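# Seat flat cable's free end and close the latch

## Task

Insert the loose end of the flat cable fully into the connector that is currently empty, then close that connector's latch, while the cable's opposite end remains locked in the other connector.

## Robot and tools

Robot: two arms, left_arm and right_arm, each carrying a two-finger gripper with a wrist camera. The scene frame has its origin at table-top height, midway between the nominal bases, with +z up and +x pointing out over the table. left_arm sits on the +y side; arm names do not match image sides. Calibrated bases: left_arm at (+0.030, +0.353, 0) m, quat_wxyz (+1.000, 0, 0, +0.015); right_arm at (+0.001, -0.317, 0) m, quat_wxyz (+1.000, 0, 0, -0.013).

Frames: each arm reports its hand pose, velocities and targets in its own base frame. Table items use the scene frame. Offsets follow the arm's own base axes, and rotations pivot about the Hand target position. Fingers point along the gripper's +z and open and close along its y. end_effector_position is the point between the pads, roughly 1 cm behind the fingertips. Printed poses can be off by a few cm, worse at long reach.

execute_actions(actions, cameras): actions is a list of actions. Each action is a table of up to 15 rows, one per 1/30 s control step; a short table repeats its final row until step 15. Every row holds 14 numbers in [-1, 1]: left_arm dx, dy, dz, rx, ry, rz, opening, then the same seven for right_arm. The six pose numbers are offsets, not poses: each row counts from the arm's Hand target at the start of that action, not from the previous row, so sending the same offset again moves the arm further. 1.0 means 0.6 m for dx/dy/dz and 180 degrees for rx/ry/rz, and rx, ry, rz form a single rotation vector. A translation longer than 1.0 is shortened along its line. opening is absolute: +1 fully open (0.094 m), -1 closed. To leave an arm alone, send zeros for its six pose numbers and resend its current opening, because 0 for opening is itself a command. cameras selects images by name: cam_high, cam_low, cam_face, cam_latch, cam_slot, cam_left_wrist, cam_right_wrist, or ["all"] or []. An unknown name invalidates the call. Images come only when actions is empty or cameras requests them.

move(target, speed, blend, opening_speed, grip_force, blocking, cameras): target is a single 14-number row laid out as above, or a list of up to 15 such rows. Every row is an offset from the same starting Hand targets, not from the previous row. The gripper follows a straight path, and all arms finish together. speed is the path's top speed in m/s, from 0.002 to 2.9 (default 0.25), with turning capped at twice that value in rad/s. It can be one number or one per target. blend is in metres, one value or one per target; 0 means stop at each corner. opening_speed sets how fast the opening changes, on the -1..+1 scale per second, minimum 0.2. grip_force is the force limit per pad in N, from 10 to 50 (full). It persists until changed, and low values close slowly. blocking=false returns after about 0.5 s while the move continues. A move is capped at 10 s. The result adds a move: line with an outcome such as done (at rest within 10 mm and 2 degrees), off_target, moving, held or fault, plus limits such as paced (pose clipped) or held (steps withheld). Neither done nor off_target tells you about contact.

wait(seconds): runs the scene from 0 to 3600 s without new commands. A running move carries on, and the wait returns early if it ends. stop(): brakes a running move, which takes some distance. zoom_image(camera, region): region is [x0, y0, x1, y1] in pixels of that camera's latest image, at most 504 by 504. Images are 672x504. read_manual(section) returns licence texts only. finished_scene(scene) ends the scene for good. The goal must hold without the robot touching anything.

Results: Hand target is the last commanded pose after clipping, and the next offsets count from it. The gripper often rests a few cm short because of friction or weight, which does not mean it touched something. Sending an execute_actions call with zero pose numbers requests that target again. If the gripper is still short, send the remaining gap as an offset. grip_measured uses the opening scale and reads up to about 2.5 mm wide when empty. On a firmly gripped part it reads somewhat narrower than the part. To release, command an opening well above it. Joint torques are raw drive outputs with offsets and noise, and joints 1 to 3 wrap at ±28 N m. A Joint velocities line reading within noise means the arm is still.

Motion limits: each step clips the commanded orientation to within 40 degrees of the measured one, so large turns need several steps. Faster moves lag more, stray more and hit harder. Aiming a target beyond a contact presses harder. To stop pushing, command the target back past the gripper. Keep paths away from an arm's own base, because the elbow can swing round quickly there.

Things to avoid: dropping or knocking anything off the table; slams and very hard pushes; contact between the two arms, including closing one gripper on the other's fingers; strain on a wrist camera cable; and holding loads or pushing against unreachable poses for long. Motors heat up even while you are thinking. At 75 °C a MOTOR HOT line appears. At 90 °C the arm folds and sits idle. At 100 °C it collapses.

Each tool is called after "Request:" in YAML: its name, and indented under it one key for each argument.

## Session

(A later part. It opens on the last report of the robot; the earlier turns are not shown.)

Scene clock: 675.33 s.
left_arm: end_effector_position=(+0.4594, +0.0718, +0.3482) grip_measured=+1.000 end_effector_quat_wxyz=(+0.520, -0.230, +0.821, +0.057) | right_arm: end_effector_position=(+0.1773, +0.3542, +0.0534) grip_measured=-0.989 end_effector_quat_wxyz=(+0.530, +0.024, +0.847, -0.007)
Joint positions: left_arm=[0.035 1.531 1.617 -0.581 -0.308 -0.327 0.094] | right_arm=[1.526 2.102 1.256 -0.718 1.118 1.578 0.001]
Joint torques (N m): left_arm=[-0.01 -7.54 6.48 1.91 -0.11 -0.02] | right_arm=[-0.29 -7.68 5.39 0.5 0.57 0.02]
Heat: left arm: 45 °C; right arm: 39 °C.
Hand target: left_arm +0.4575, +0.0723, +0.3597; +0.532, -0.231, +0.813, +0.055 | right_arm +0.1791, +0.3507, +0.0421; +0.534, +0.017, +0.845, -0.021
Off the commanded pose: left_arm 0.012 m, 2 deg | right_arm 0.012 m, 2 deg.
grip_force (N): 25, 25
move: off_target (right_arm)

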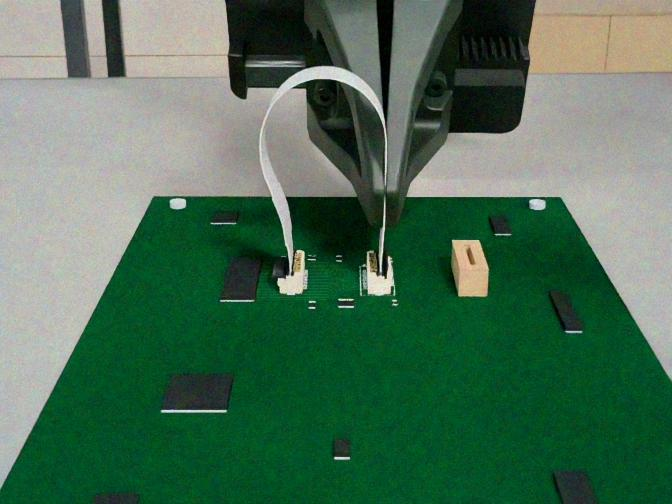

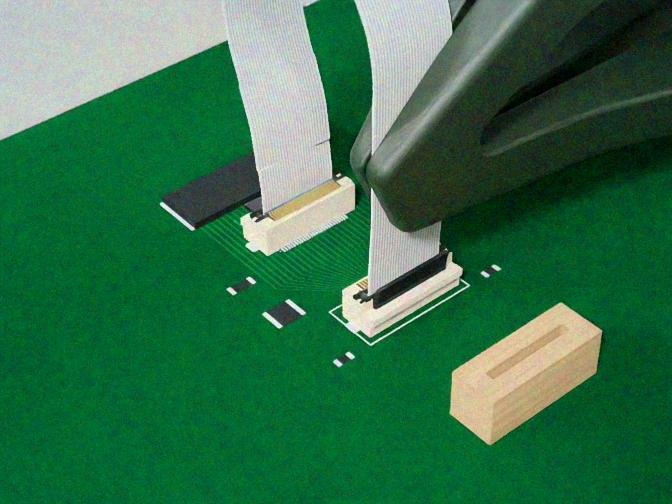

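Request:
move:
  target: [0,0,0,0,0,0,1,0,0.001,0.0155,0.0088,-0.0004,0,-1]
  speed: 0.02
  cameras: []

Request:
move:
  target: [0,0,0,0,0,0,1,0,0,0,0,0,0,-0.6]
  opening_speed: 0.2
  cameras: ["cam_latch","cam_slot","cam_face"]

Request:
zoom_image:
  camera: "cam_latch"
  region: [350, 205, 410, 285]

Request:
zoom_image:
  camera: "cam_slot"
  region: [358, 280, 382, 304]

Scene clock: 690.30 s.
left_arm: end_effector_position=(+0.4594, +0.0718, +0.3482) grip_measured=+1.000 end_effector_quat_wxyz=(+0.520, -0.230, +0.821, +0.057) | right_arm: end_effector_position=(+0.1773, +0.3546, +0.0534) grip_measured=-0.989 end_effector_quat_wxyz=(+0.531, +0.025, +0.847, -0.006)
Joint positions: left_arm=[0.035 1.531 1.617 -0.581 -0.308 -0.327 0.094] | right_arm=[1.526 2.102 1.256 -0.715 1.118 1.578 0.001]
Joint torques (N m): left_arm=[0.01 -7.53 6.46 1.9 -0.11 -0.02] | right_arm=[-0.29 -10.24 4.82 0.5 0.57 -0.04]
Heat: left arm: 45 °C; right arm: 38 °C.
Hand target: left_arm +0.4575, +0.0723, +0.3597; +0.532, -0.231, +0.813, +0.055 | right_arm +0.1791, +0.3514, +0.0514; +0.534, +0.024, +0.845, -0.009
Off the commanded pose: left_arm 0.012 m, 2 deg | right_arm 0.004 m, 1 deg.
grip_force (N): 25, 25
move: done

Scene clock: 692.53 s.
left_arm: end_effector_position=(+0.4594, +0.0718, +0.3482) grip_measured=+1.000 end_effector_quat_wxyz=(+0.520, -0.230, +0.821, +0.057) | right_arm: end_effector_position=(+0.1772, +0.3548, +0.0531) grip_measured=-0.602 end_effector_quat_wxyz=(+0.530, +0.025, +0.848, -0.005)
Joint positions: left_arm=[0.035 1.531 1.617 -0.581 -0.308 -0.327 0.094] | right_arm=[1.526 2.102 1.256 -0.714 1.117 1.578 0.019]
Joint torques (N m): left_arm=[-0.01 -7.53 6.45 1.9 -0.11 -0.02] | right_arm=[-0.24 -10.44 4.77 0.51 0.59 -0.02]
Heat: left arm: 45 °C; right arm: 38 °C.
Hand target: left_arm +0.4575, +0.0723, +0.3597; +0.532, -0.231, +0.813, +0.055 | right_arm +0.1791, +0.3513, +0.0514; +0.534, +0.024, +0.845, -0.009
Off the commanded pose: left_arm 0.012 m, 2 deg | right_arm 0.004 m, 1 deg.
grip_force (N): 25, 25
move: done
Images, in order (width x height): cam_face 672x504, cam_latch 672x504, cam_slot 672x504.

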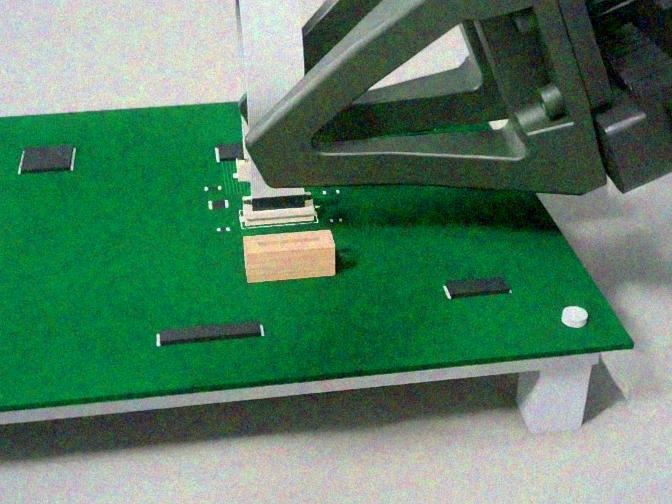

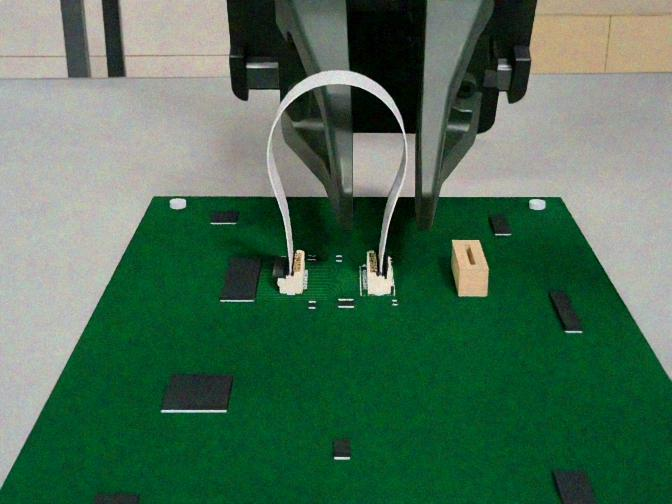

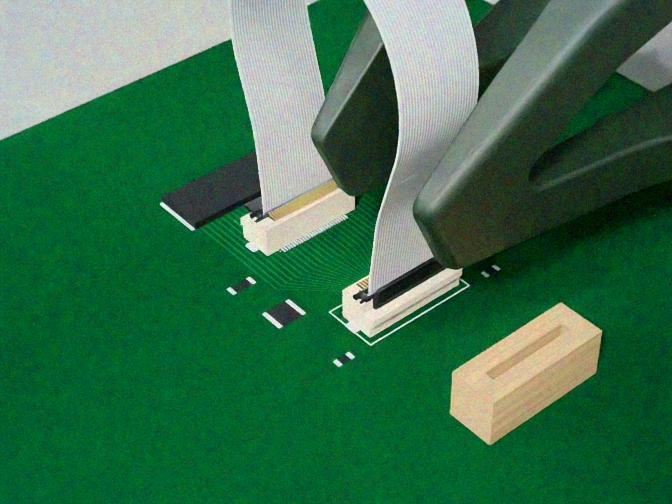

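Scaled by 6.300 from the camera's image (finer frame: 960x720).

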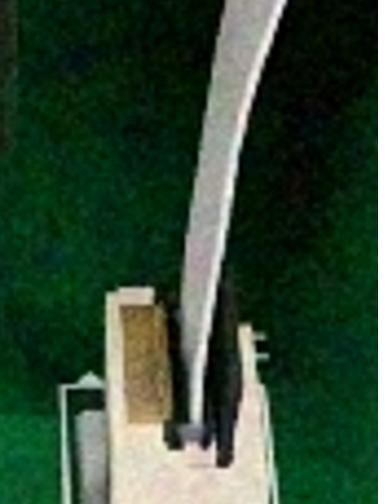

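Scaled by 21.000 from the camera's image (finer frame: 960x720).

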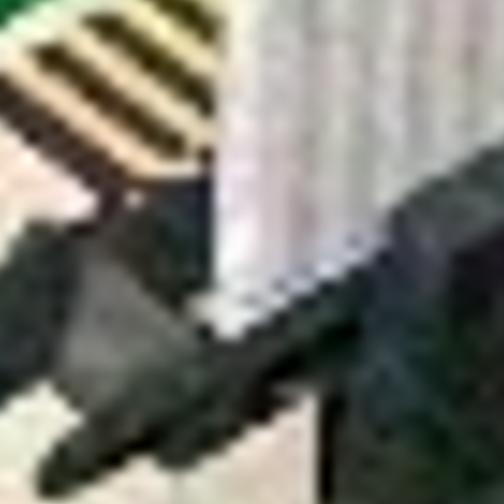

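Request:
move:
  target:
    - [0,0,0,0,0,0,1,-0.06,0.004,0.02,0,0,0,-0.5]
    - [0,0,0,0,0,0,1,-0.13,0.004,0.15,0,0,0,-0.5]
  speed: 0.08
  blend: 0.015
  cameras: ["cam_latch","cam_slot"]

Request:
zoom_image:
  camera: "cam_slot"
  region: [358, 280, 382, 304]

Request:
zoom_image:
  camera: "cam_latch"
  region: [355, 235, 405, 295]

Scene clock: 707.33 s.
left_arm: end_effector_position=(+0.4594, +0.0718, +0.3482) grip_measured=+1.000 end_effector_quat_wxyz=(+0.520, -0.230, +0.821, +0.057) | right_arm: end_effector_position=(+0.1026, +0.3487, +0.1304) grip_measured=-0.502 end_effector_quat_wxyz=(+0.533, +0.015, +0.846, -0.026)
Joint positions: left_arm=[0.035 1.531 1.617 -0.581 -0.308 -0.327 0.094] | right_arm=[1.733 2.102 1.562 -1.472 1.073 2.035 0.023]
Joint torques (N m): left_arm=[0.01 -7.54 6.46 1.91 -0.11 -0.02] | right_arm=[0.09 -11.84 8.9 -0.52 0.57 0.08]
Heat: left arm: 45 °C; right arm: 38 °C.
Hand target: left_arm +0.4575, +0.0723, +0.3597; +0.532, -0.231, +0.813, +0.055 | right_arm +0.1010, +0.3538, +0.1414; +0.534, +0.024, +0.845, -0.009
Off the commanded pose: left_arm 0.012 m, 2 deg | right_arm 0.012 m, 2 deg.
grip_force (N): 25, 25
move: off_target (right_arm)

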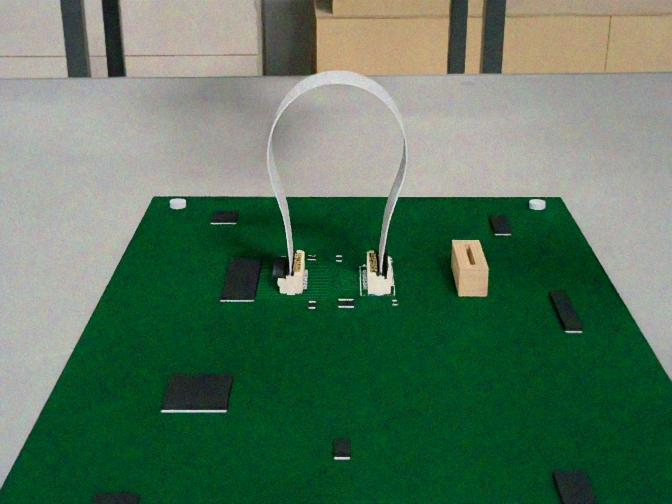

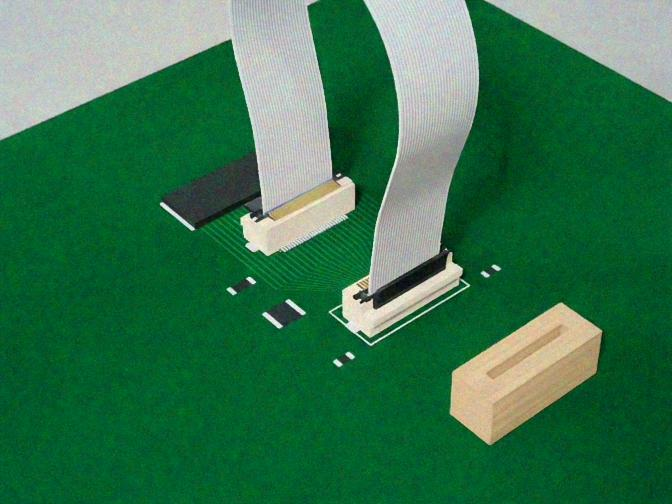

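Scaled by 21.000 from the camera's image (finer frame: 960x720).

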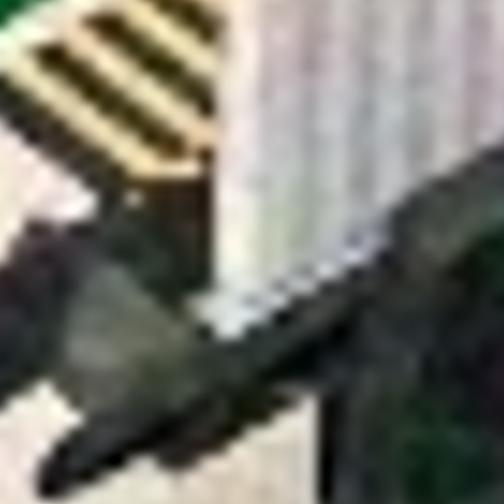

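Scaled by 8.400 from the camera's image (finer frame: 960x720).

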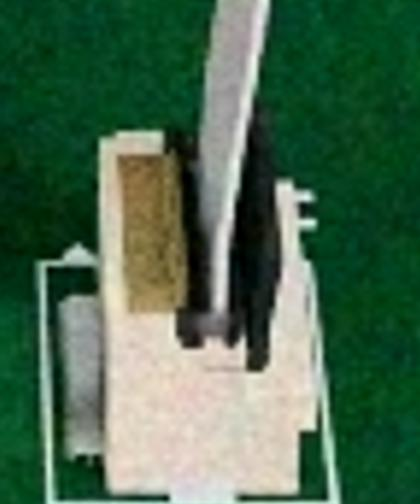

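Request:
move:
  target:
    - [0,0,0,0,0,0,1,0.03,-0.01,0.031,0.003,0.1,-0.001,0.19]
    - [0,0,0,0,0,0,1,0.1242,-0.0397,0.031,0.0111,0.3585,-0.0028,0.19]
  speed: 0.12
  blend: 0.02
  grip_force: 50
  cameras: ["cam_latch","cam_right_wrist"]

Scene clock: 759.17 s.
left_arm: end_effector_position=(+0.4594, +0.0718, +0.3482) grip_measured=+1.000 end_effector_quat_wxyz=(+0.520, -0.230, +0.821, +0.057) | right_arm: end_effector_position=(+0.1735, +0.3279, +0.1601) grip_measured=+0.188 end_effector_quat_wxyz=(+0.002, +0.029, +1.000, -0.005)
Joint positions: left_arm=[0.035 1.531 1.617 -0.581 -0.308 -0.327 0.094] | right_arm=[1.086 1.982 1.942 -1.537 0.009 1.144 0.056]
Joint torques (N m): left_arm=[-0.02 -7.53 6.48 1.9 -0.11 -0.02] | right_arm=[-0.32 -8.32 10.03 0.12 0.04 -0.07]
Heat: left arm: 45 °C; right arm: 39 °C.
Hand target: left_arm +0.4575, +0.0723, +0.3597; +0.532, -0.231, +0.813, +0.055 | right_arm +0.1755, +0.3299, +0.1599; +0.000, +0.028, +1.000, -0.009
Off the commanded pose: left_arm 0.012 m, 2 deg | right_arm 0.003 m, 1 deg.
move: done

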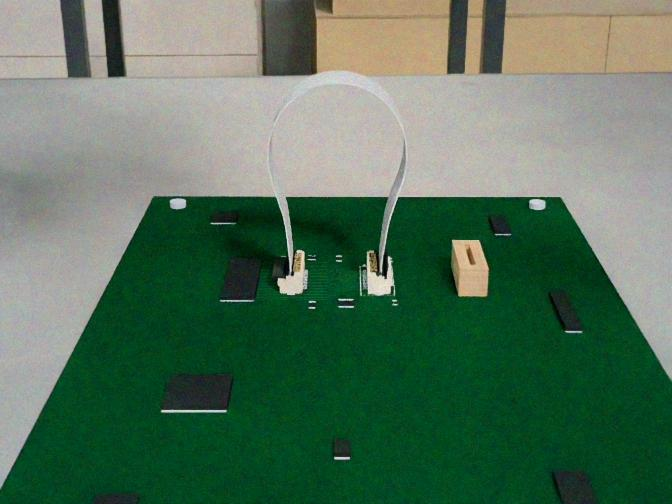

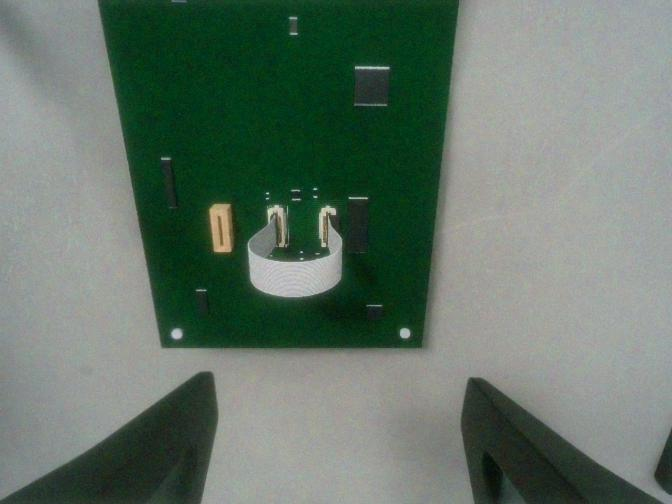

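Request:
move:
  target:
    - [0,0,0,0,0,0,1,0,0,0,0,0,0,0.617]
    - [0,0,0,0,0,0,1,0,0,-0.1733,0,0,0,0.617]
  speed: 0.07
  cameras: ["cam_latch","cam_face","cam_slot"]

Scene clock: 780.00 s.
left_arm: end_effector_position=(+0.4594, +0.0718, +0.3482) grip_measured=+1.000 end_effector_quat_wxyz=(+0.520, -0.230, +0.821, +0.057) | right_arm: end_effector_position=(+0.1767, +0.3344, +0.0693) grip_measured=+0.615 end_effector_quat_wxyz=(+0.007, +0.029, +1.000, +0.005)
Joint positions: left_arm=[0.035 1.531 1.617 -0.581 -0.308 -0.327 0.094] | right_arm=[1.086 1.982 1.58 -1.153 0.008 1.143 0.076]
Joint torques (N m): left_arm=[-0.01 -7.53 6.48 1.9 -0.11 -0.02] | right_arm=[-0.16 -8.38 5.22 0.52 -0.03 -0.06]
Heat: left arm: 45 °C; right arm: 39 °C.
Hand target: left_arm +0.4575, +0.0723, +0.3597; +0.532, -0.231, +0.813, +0.055 | right_arm +0.1755, +0.3299, +0.0560; +0.000, +0.028, +1.000, -0.009
Off the commanded pose: left_arm 0.012 m, 2 deg | right_arm 0.014 m, 2 deg.
move: off_target (right_arm)
Images, in order (width x height): cam_face 672x504, cam_latch 672x504, cam_slot 672x504.

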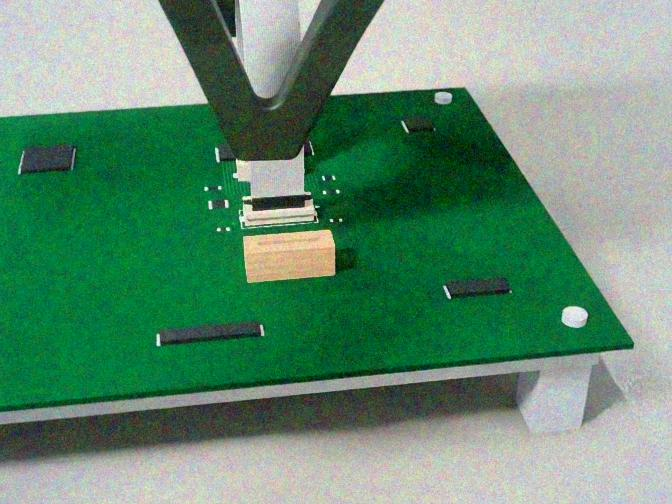

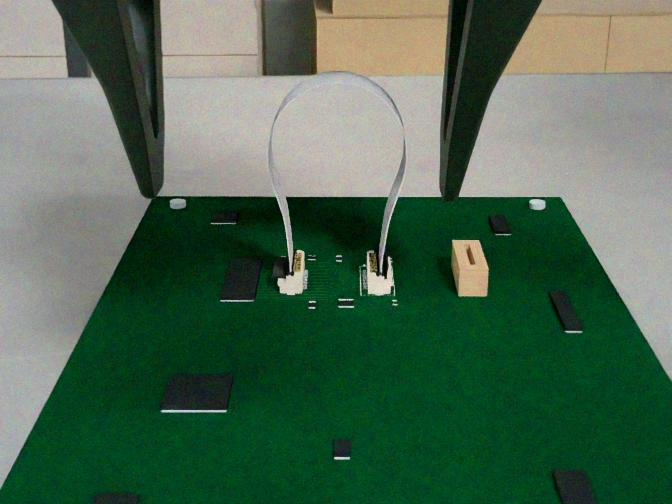

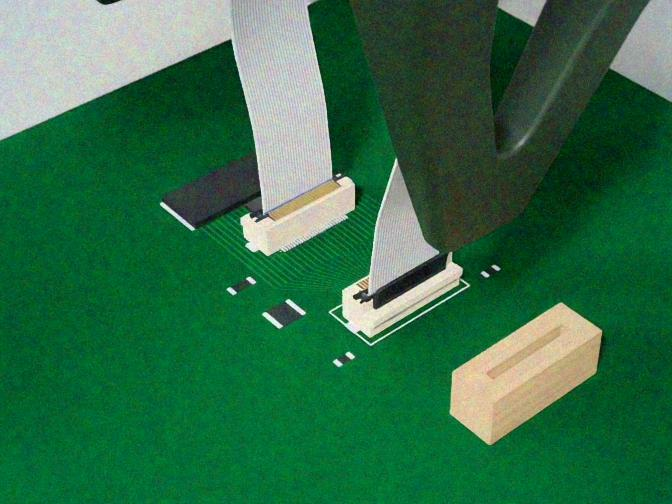

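Request:
move:
  target: [0,0,0,0,0,0,1,0.0016,0.0031,-0.0173,-0.007,0.0037,0,0.617]
  speed: 0.03
  cameras: ["cam_latch"]

Request:
zoom_image:
  camera: "cam_latch"
  region: [350, 195, 470, 295]

Scene clock: 819.57 s.
left_arm: end_effector_position=(+0.4594, +0.0718, +0.3482) grip_measured=+1.000 end_effector_quat_wxyz=(+0.520, -0.230, +0.821, +0.057) | right_arm: end_effector_position=(+0.1757, +0.3324, +0.0543) grip_measured=+0.615 end_effector_quat_wxyz=(-0.002, +0.029, +1.000, -0.013)
Joint positions: left_arm=[0.035 1.531 1.617 -0.581 -0.308 -0.327 0.094] | right_arm=[1.086 2.024 1.58 -1.152 0.008 1.143 0.076]
Joint torques (N m): left_arm=[0.01 -7.51 6.46 1.9 -0.11 -0.02] | right_arm=[-0.23 -8.66 6.68 0.44 0.06 -0.05]
Heat: left arm: 45 °C; right arm: 38 °C.
Hand target: left_arm +0.4575, +0.0723, +0.3597; +0.532, -0.231, +0.813, +0.055 | right_arm +0.1765, +0.3318, +0.0455; -0.006, +0.028, +0.999, -0.020
Off the commanded pose: left_arm 0.012 m, 2 deg | right_arm 0.009 m, 1 deg.
move: done

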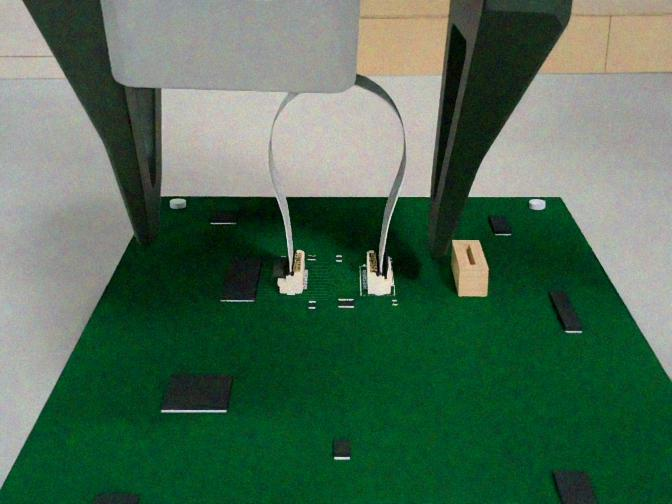

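Scaled by 4.200 from the camera's image (finer frame: 960x720).

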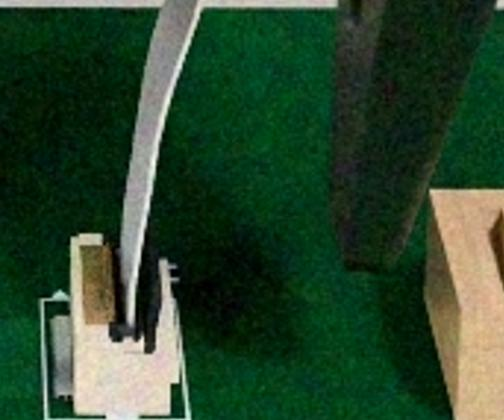

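Request:
move:
  target: [0,0,0,0,0,0,1,0,0,0,0,0,0,0.0723]
  opening_speed: 0.3
  cameras: ["cam_latch","cam_slot"]

Request:
zoom_image:
  camera: "cam_latch"
  region: [350, 215, 420, 295]

Request:
zoom_image:
  camera: "cam_slot"
  region: [340, 220, 480, 340]

Scene clock: 849.40 s.
left_arm: end_effector_position=(+0.4594, +0.0718, +0.3482) grip_measured=+1.000 end_effector_quat_wxyz=(+0.520, -0.230, +0.821, +0.057) | right_arm: end_effector_position=(+0.1756, +0.3325, +0.0543) grip_measured=+0.074 end_effector_quat_wxyz=(-0.002, +0.029, +1.000, -0.013)
Joint positions: left_arm=[0.035 1.531 1.617 -0.581 -0.308 -0.327 0.094] | right_arm=[1.086 2.024 1.58 -1.152 0.007 1.143 0.05]
Joint torques (N m): left_arm=[-0.01 -7.53 6.46 1.9 -0.11 -0.02] | right_arm=[-0.21 -8.79 6.65 0.48 0.02 -0.06]
Heat: left arm: 45 °C; right arm: 38 °C.
Hand target: left_arm +0.4575, +0.0723, +0.3597; +0.532, -0.231, +0.813, +0.055 | right_arm +0.1764, +0.3318, +0.0455; -0.006, +0.028, +0.999, -0.020
Off the commanded pose: left_arm 0.012 m, 2 deg | right_arm 0.009 m, 1 deg.
move: done

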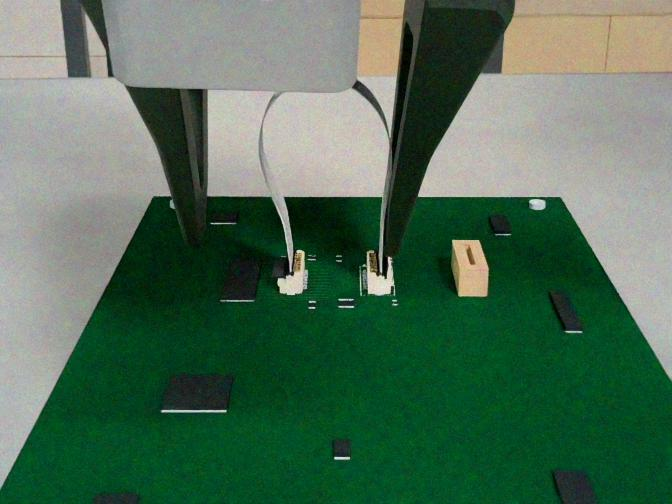

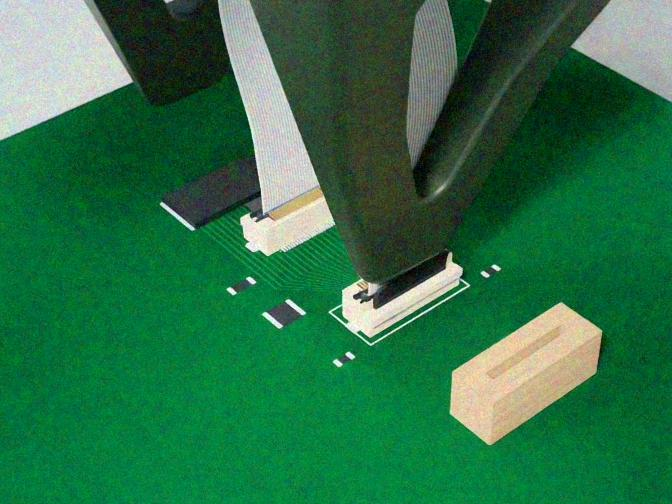

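Scaled by 6.300 from the camera's image (finer frame: 960x720).

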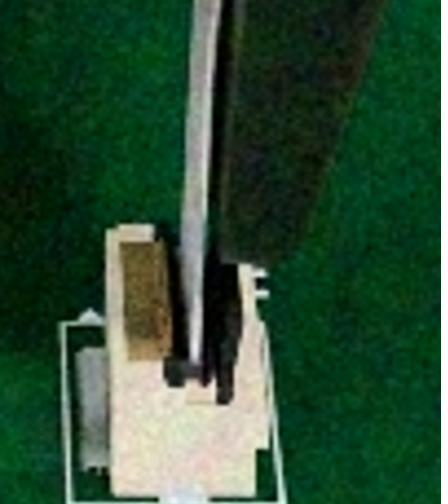

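Scaled by 3.600 from the camera's image (finer frame: 960x720).

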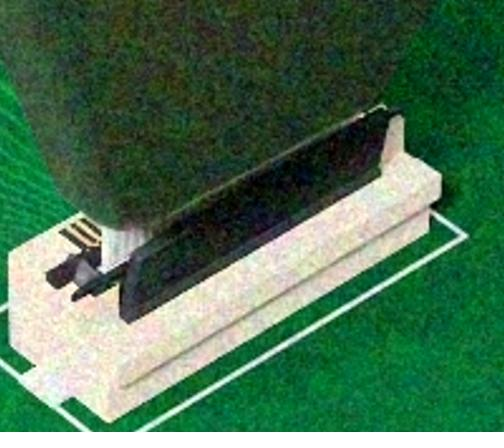

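Request:
move:
  target: [0,0,0,0,0,0,1,0,0,0,0,0,0,0.05]
  opening_speed: 0.3
  cameras: []

Request:
move:
  target: [0,0,0,0,0,0,1,-0.0005,-0.0011,-0.0077,-0.0037,0.0019,0,0.05]
  speed: 0.015
  cameras: ["cam_latch","cam_slot"]

Request:
zoom_image:
  camera: "cam_latch"
  region: [350, 215, 420, 295]

Request:
zoom_image:
  camera: "cam_slot"
  region: [340, 220, 480, 340]

Scene clock: 863.53 s.
left_arm: end_effector_position=(+0.4594, +0.0718, +0.3482) grip_measured=+1.000 end_effector_quat_wxyz=(+0.520, -0.230, +0.821, +0.057) | right_arm: end_effector_position=(+0.1756, +0.3325, +0.0543) grip_measured=+0.052 end_effector_quat_wxyz=(-0.002, +0.029, +1.000, -0.013)
Joint positions: left_arm=[0.035 1.531 1.617 -0.581 -0.308 -0.327 0.094] | right_arm=[1.086 2.024 1.58 -1.152 0.007 1.143 0.049]
Joint torques (N m): left_arm=[-0.01 -7.54 6.45 1.9 -0.11 -0.02] | right_arm=[-0.25 -8.72 6.76 0.43 0.04 -0.06]
Heat: left arm: 45 °C; right arm: 38 °C.
Hand target: left_arm +0.4575, +0.0723, +0.3597; +0.532, -0.231, +0.813, +0.055 | right_arm +0.1764, +0.3318, +0.0455; -0.006, +0.028, +0.999, -0.020
Off the commanded pose: left_arm 0.012 m, 2 deg | right_arm 0.009 m, 1 deg.
move: done

Scene clock: 864.20 s.
left_arm: end_effector_position=(+0.4594, +0.0718, +0.3482) grip_measured=+1.000 end_effector_quat_wxyz=(+0.520, -0.230, +0.821, +0.057) | right_arm: end_effector_position=(+0.1755, +0.3326, +0.0514) grip_measured=+0.052 end_effector_quat_wxyz=(-0.004, +0.029, +0.999, -0.015)
Joint positions: left_arm=[0.035 1.531 1.617 -0.581 -0.308 -0.327 0.094] | right_arm=[1.086 2.032 1.58 -1.149 0.006 1.143 0.049]
Joint torques (N m): left_arm=[-0.02 -7.53 6.46 1.91 -0.11 -0.02] | right_arm=[-0.2 -8.38 6.71 0.35 0.04 -0.06]
Heat: left arm: 45 °C; right arm: 38 °C.
Hand target: left_arm +0.4575, +0.0723, +0.3597; +0.532, -0.231, +0.813, +0.055 | right_arm +0.1762, +0.3312, +0.0410; -0.009, +0.028, +0.999, -0.026
Off the commanded pose: left_arm 0.012 m, 2 deg | right_arm 0.011 m, 1 deg.
move: off_target (right_arm)

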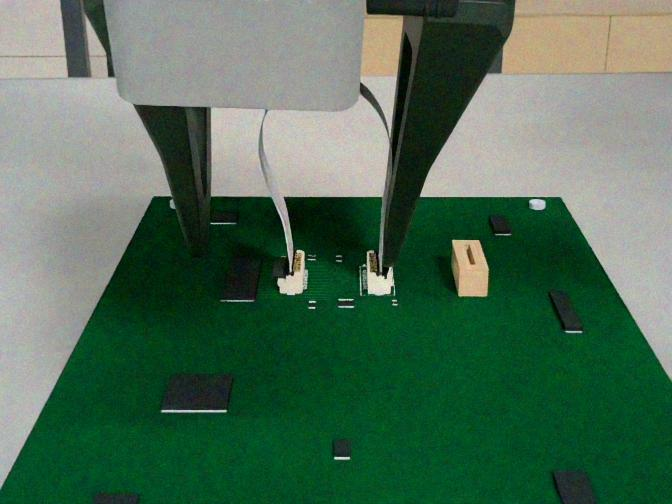

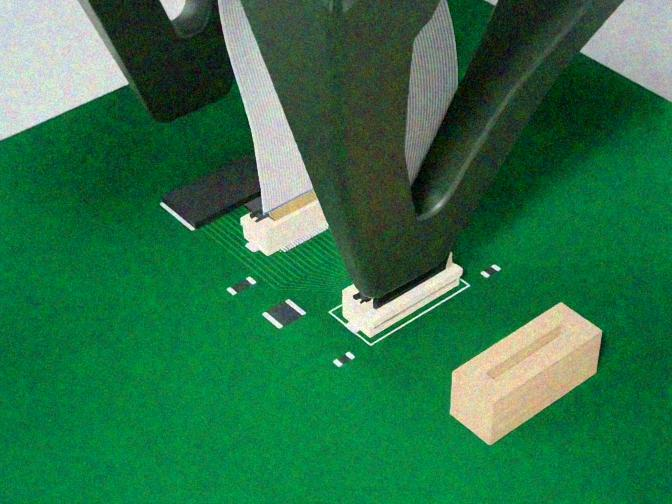

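Scaled by 6.300 from the camera's image (finer frame: 960x720).

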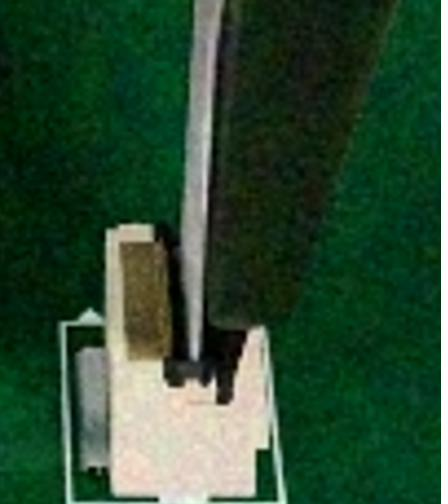

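Scaled by 3.600 from the camera's image (finer frame: 960x720).

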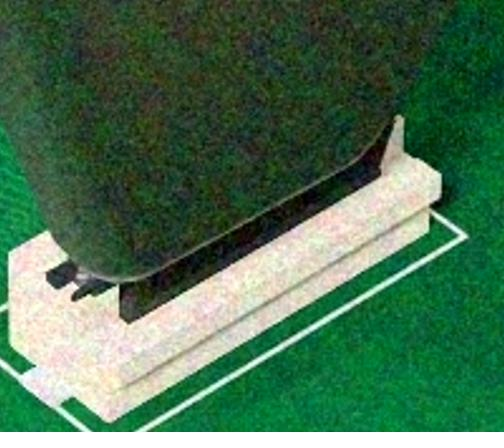

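Request:
move:
  target: [0,0,0,0,0,0,1,0,0,0,0,0,0,0.115]
  opening_speed: 0.2
  cameras: []

Request:
move:
  target: [0,0,0,0,0,0,1,-0.0003,-0.0006,-0.0047,-0.0023,0.0012,0,0.115]
  speed: 0.015
  cameras: ["cam_latch","cam_slot"]

Request:
zoom_image:
  camera: "cam_latch"
  region: [350, 215, 420, 295]

Request:
zoom_image:
  camera: "cam_slot"
  region: [340, 220, 480, 340]

Scene clock: 891.07 s.
left_arm: end_effector_position=(+0.4594, +0.0718, +0.3482) grip_measured=+1.000 end_effector_quat_wxyz=(+0.520, -0.230, +0.821, +0.057) | right_arm: end_effector_position=(+0.1755, +0.3326, +0.0510) grip_measured=+0.113 end_effector_quat_wxyz=(-0.004, +0.029, +0.999, -0.016)
Joint positions: left_arm=[0.035 1.531 1.617 -0.581 -0.308 -0.327 0.094] | right_arm=[1.086 2.033 1.58 -1.149 0.006 1.143 0.052]
Joint torques (N m): left_arm=[-0.01 -7.51 6.46 1.91 -0.11 -0.02] | right_arm=[-0.32 -8.58 6.64 0.41 0.01 -0.06]
Heat: left arm: 45 °C; right arm: 38 °C.
Hand target: left_arm +0.4575, +0.0723, +0.3597; +0.532, -0.231, +0.813, +0.055 | right_arm +0.1762, +0.3312, +0.0409; -0.009, +0.028, +0.999, -0.026
Off the commanded pose: left_arm 0.012 m, 2 deg | right_arm 0.010 m, 1 deg.
move: done

Scene clock: 891.57 s.
left_arm: end_effector_position=(+0.4594, +0.0718, +0.3482) grip_measured=+1.000 end_effector_quat_wxyz=(+0.520, -0.230, +0.821, +0.057) | right_arm: end_effector_position=(+0.1755, +0.3332, +0.0503) grip_measured=+0.113 end_effector_quat_wxyz=(-0.005, +0.029, +0.999, -0.015)
Joint positions: left_arm=[0.035 1.531 1.617 -0.581 -0.308 -0.327 0.094] | right_arm=[1.086 2.035 1.58 -1.147 0.005 1.143 0.052]
Joint torques (N m): left_arm=[0.01 -7.51 6.46 1.91 -0.11 -0.02] | right_arm=[-0.38 -7.94 6.79 0.38 0.05 -0.03]
Heat: left arm: 45 °C; right arm: 38 °C.
Hand target: left_arm +0.4575, +0.0723, +0.3597; +0.532, -0.231, +0.813, +0.055 | right_arm +0.1760, +0.3308, +0.0381; -0.011, +0.028, +0.999, -0.030
Off the commanded pose: left_arm 0.012 m, 2 deg | right_arm 0.012 m, 2 deg.
move: off_target (right_arm)

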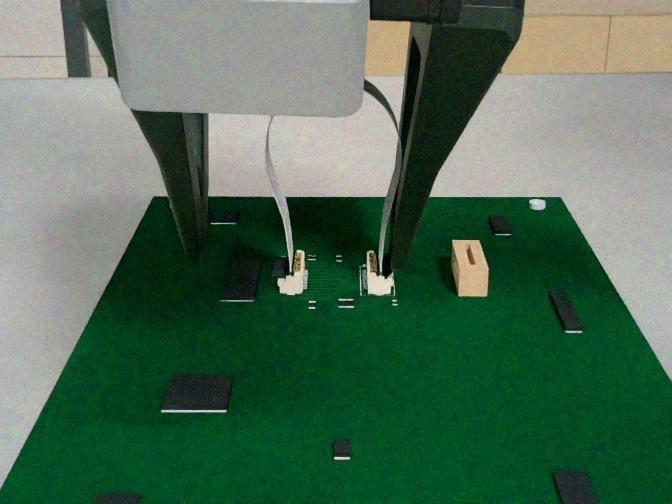

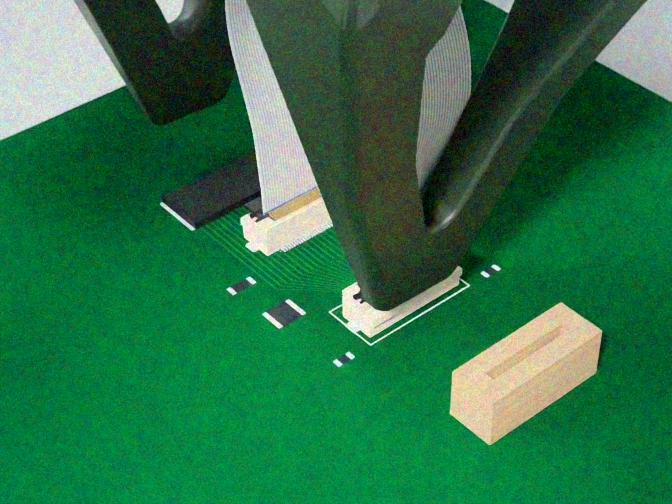

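Scaled by 6.300 from the camera's image (finer frame: 960x720).

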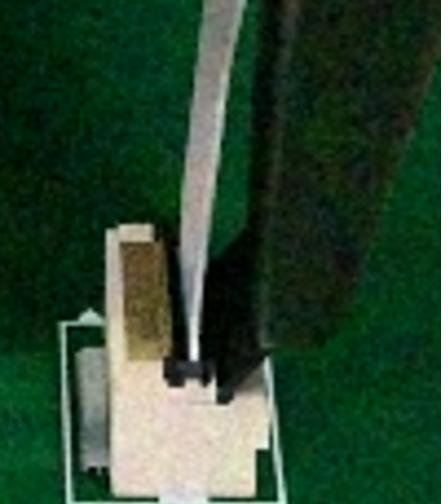

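Scaled by 3.600 from the camera's image (finer frame: 960x720).

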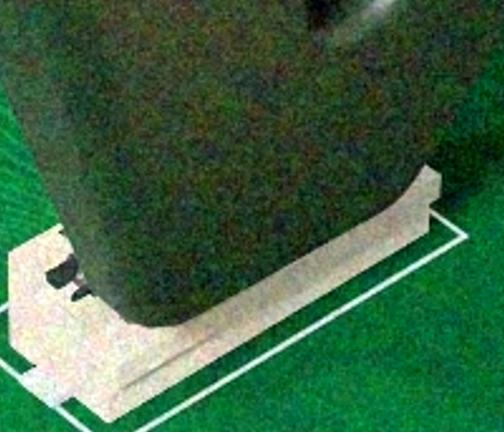

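Request:
zoom_image:
  camera: "cam_latch"
  region: [372, 250, 412, 290]

Request:
zoom_image:
  camera: "cam_slot"
  region: [345, 265, 405, 325]

Request:
zoom_image:
  camera: "cam_slot"
  region: [420, 240, 480, 300]

Scaled by 12.600 from the camera's image (finer frame: 960x720).

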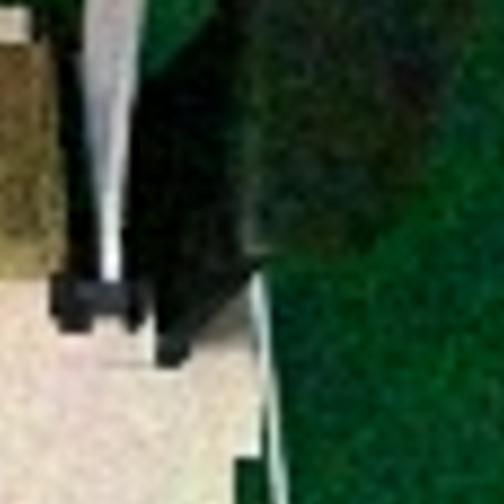

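Scaled by 8.400 from the camera's image (finer frame: 960x720).

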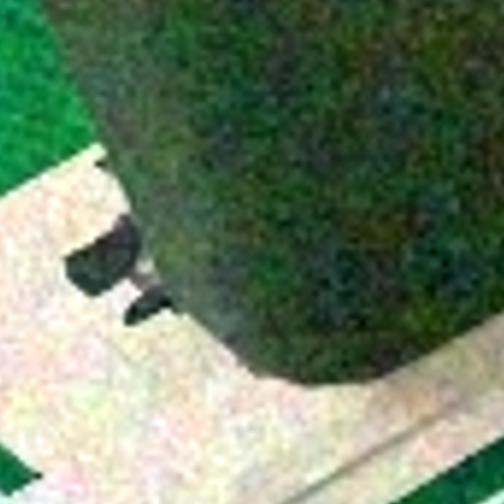

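Scaled by 8.400 from the camera's image (finer frame: 960x720).

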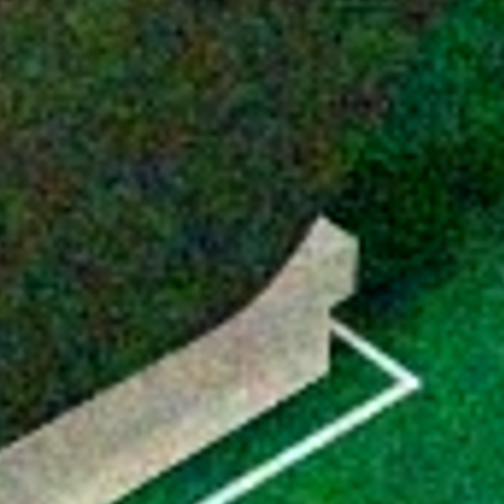

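Request:
move:
  target: [0,0,0,0,0,0,1,-0.0003,-0.0006,-0.0036,-0.0017,0.0009,0,0.115]
  speed: 0.015
  cameras: ["cam_latch","cam_slot"]

Request:
zoom_image:
  camera: "cam_latch"
  region: [362, 240, 412, 290]

Request:
zoom_image:
  camera: "cam_slot"
  region: [340, 220, 480, 340]

Scene clock: 927.67 s.
left_arm: end_effector_position=(+0.4594, +0.0718, +0.3482) grip_measured=+1.000 end_effector_quat_wxyz=(+0.520, -0.230, +0.821, +0.057) | right_arm: end_effector_position=(+0.1756, +0.3344, +0.0477) grip_measured=+0.113 end_effector_quat_wxyz=(-0.006, +0.028, +0.999, -0.015)
Joint positions: left_arm=[0.035 1.531 1.617 -0.581 -0.308 -0.327 0.094] | right_arm=[1.086 2.042 1.58 -1.14 0.002 1.143 0.052]
Joint torques (N m): left_arm=[0.01 -7.51 6.46 1.91 -0.11 -0.02] | right_arm=[-0.09 -8.1 6.84 0.29 0.08 -0.01]
Heat: left arm: 45 °C; right arm: 37 °C.
Hand target: left_arm +0.4575, +0.0723, +0.3597; +0.532, -0.231, +0.813, +0.055 | right_arm +0.1758, +0.3304, +0.0360; -0.012, +0.028, +0.999, -0.032
Off the commanded pose: left_arm 0.012 m, 2 deg | right_arm 0.012 m, 2 deg.
move: off_target (right_arm)

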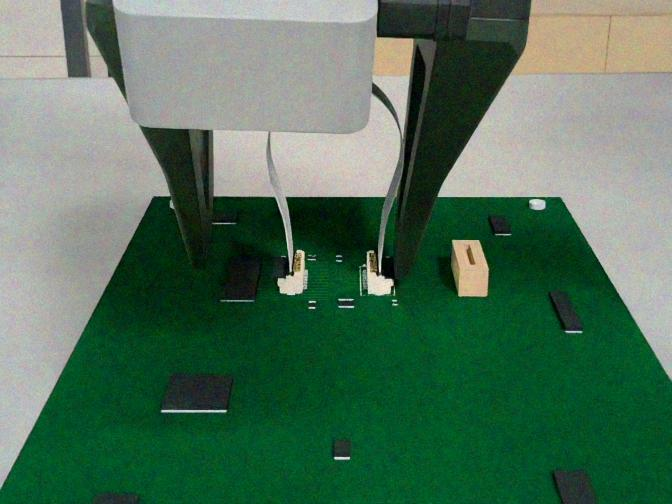

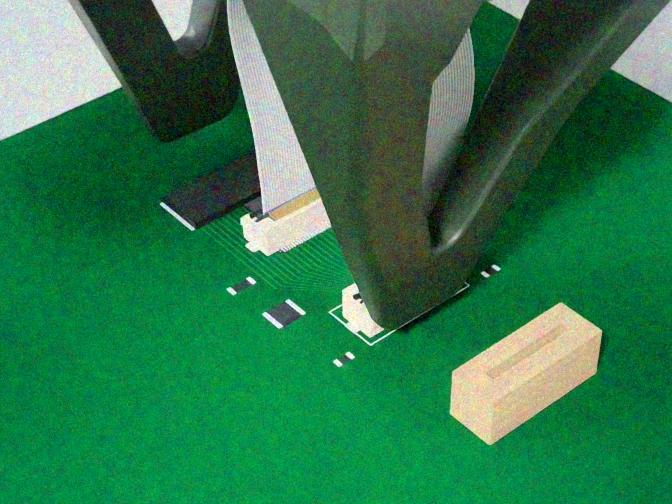

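Scaled by 10.080 from the camera's image (finer frame: 960x720).

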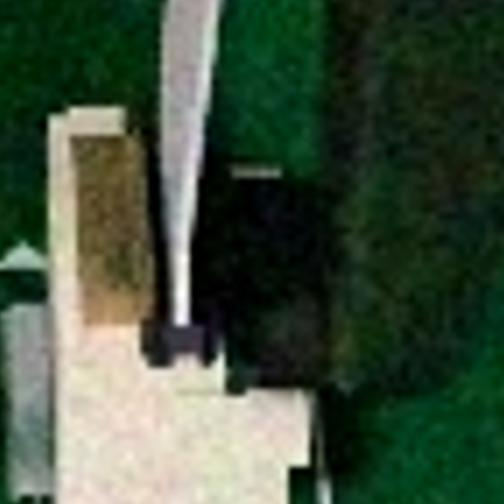

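Scaled by 3.600 from the camera's image (finer frame: 960x720).

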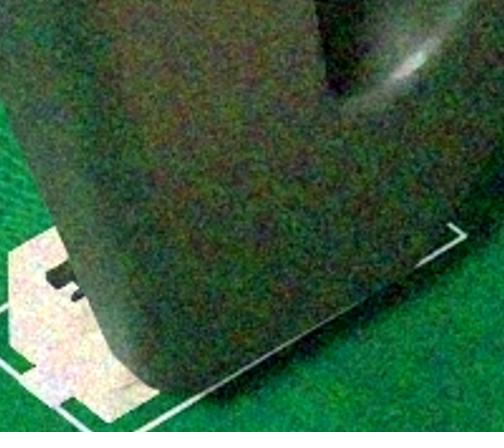

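Request:
execute_actions:
  actions: []
  cameras: ["cam_latch", "cam_slot", "cam_face"]

Scene clock: 953.97 s.
left_arm: end_effector_position=(+0.4594, +0.0718, +0.3482) grip_measured=+1.000 end_effector_quat_wxyz=(+0.520, -0.230, +0.821, +0.057) | right_arm: end_effector_position=(+0.1756, +0.3344, +0.0477) grip_measured=+0.113 end_effector_quat_wxyz=(-0.006, +0.028, +0.999, -0.015)
Joint positions: left_arm=[0.035 1.531 1.617 -0.581 -0.308 -0.327 0.094] | right_arm=[1.086 2.042 1.58 -1.14 0.002 1.143 0.052]
Joint velocities: within noise
Joint torques (N m): left_arm=[-0.01 -7.51 6.46 1.91 -0.11 -0.02] | right_arm=[-0.21 -7.98 6.82 0.27 0.05 -0.05]
Heat: left arm: 45 °C; right arm: 38 °C.
Hand target: left_arm +0.4575, +0.0723, +0.3597; +0.532, -0.231, +0.813, +0.055 | right_arm +0.1758, +0.3304, +0.0360; -0.012, +0.028, +0.999, -0.032
Tool commands: left_gripper/opening=+1.0 right_gripper/opening=+0.115
Off the commanded pose: left_arm 0.012 m, 2 deg | right_arm 0.012 m, 2 deg.
Images, in order (width x height): cam_face 672x504, cam_latch 672x504, cam_slot 672x504.

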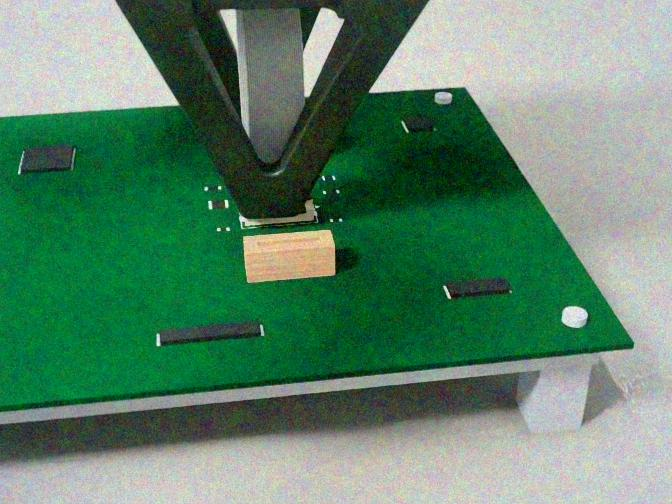

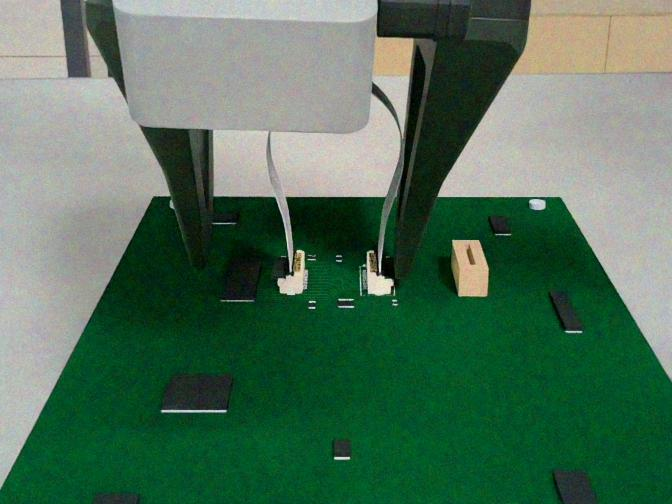

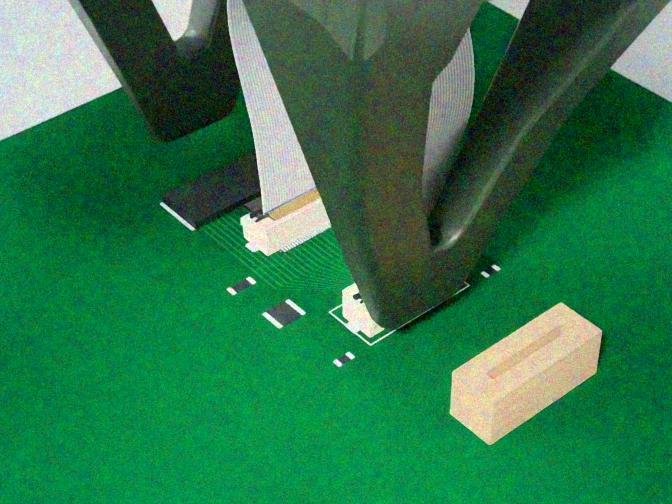

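Request:
move:
  target:
    - [0,0,0,0,0,0,1,-0.0003,-0.0006,-0.0045,-0.0022,0.0011,0,0.115]
  speed: 0.02

Request:
zoom_image:
  camera: "cam_latch"
  region: [360, 235, 410, 295]

Scene clock: 960.37 s.
left_arm: end_effector_position=(+0.4594, +0.0718, +0.3482) grip_measured=+1.000 end_effector_quat_wxyz=(+0.520, -0.230, +0.821, +0.057) | right_arm: end_effector_position=(+0.1756, +0.3344, +0.0477) grip_measured=+0.113 end_effector_quat_wxyz=(-0.006, +0.028, +0.999, -0.015)
Joint positions: left_arm=[0.035 1.531 1.617 -0.581 -0.308 -0.327 0.094] | right_arm=[1.086 2.042 1.58 -1.14 0.002 1.143 0.052]
Joint torques (N m): left_arm=[-0.01 -7.53 6.45 1.91 -0.11 -0.02] | right_arm=[-0.16 -7.42 6.94 0.31 0.09 -0.04]
Heat: left arm: 45 °C; right arm: 38 °C.
Hand target: left_arm +0.4575, +0.0723, +0.3597; +0.532, -0.231, +0.813, +0.055 | right_arm +0.1756, +0.3300, +0.0333; -0.013, +0.028, +0.999, -0.036
Off the commanded pose: left_arm 0.012 m, 2 deg | right_arm 0.015 m, 3 deg.
move: off_target (right_arm)

Scaled by 8.400 from the camera's image (finer frame: 960x720).
This view is cut from an older image: the scene may have changed since it was taken.

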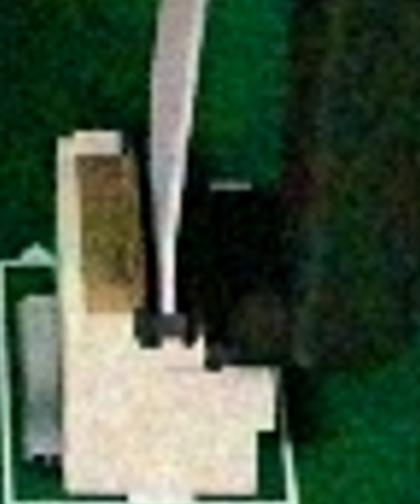

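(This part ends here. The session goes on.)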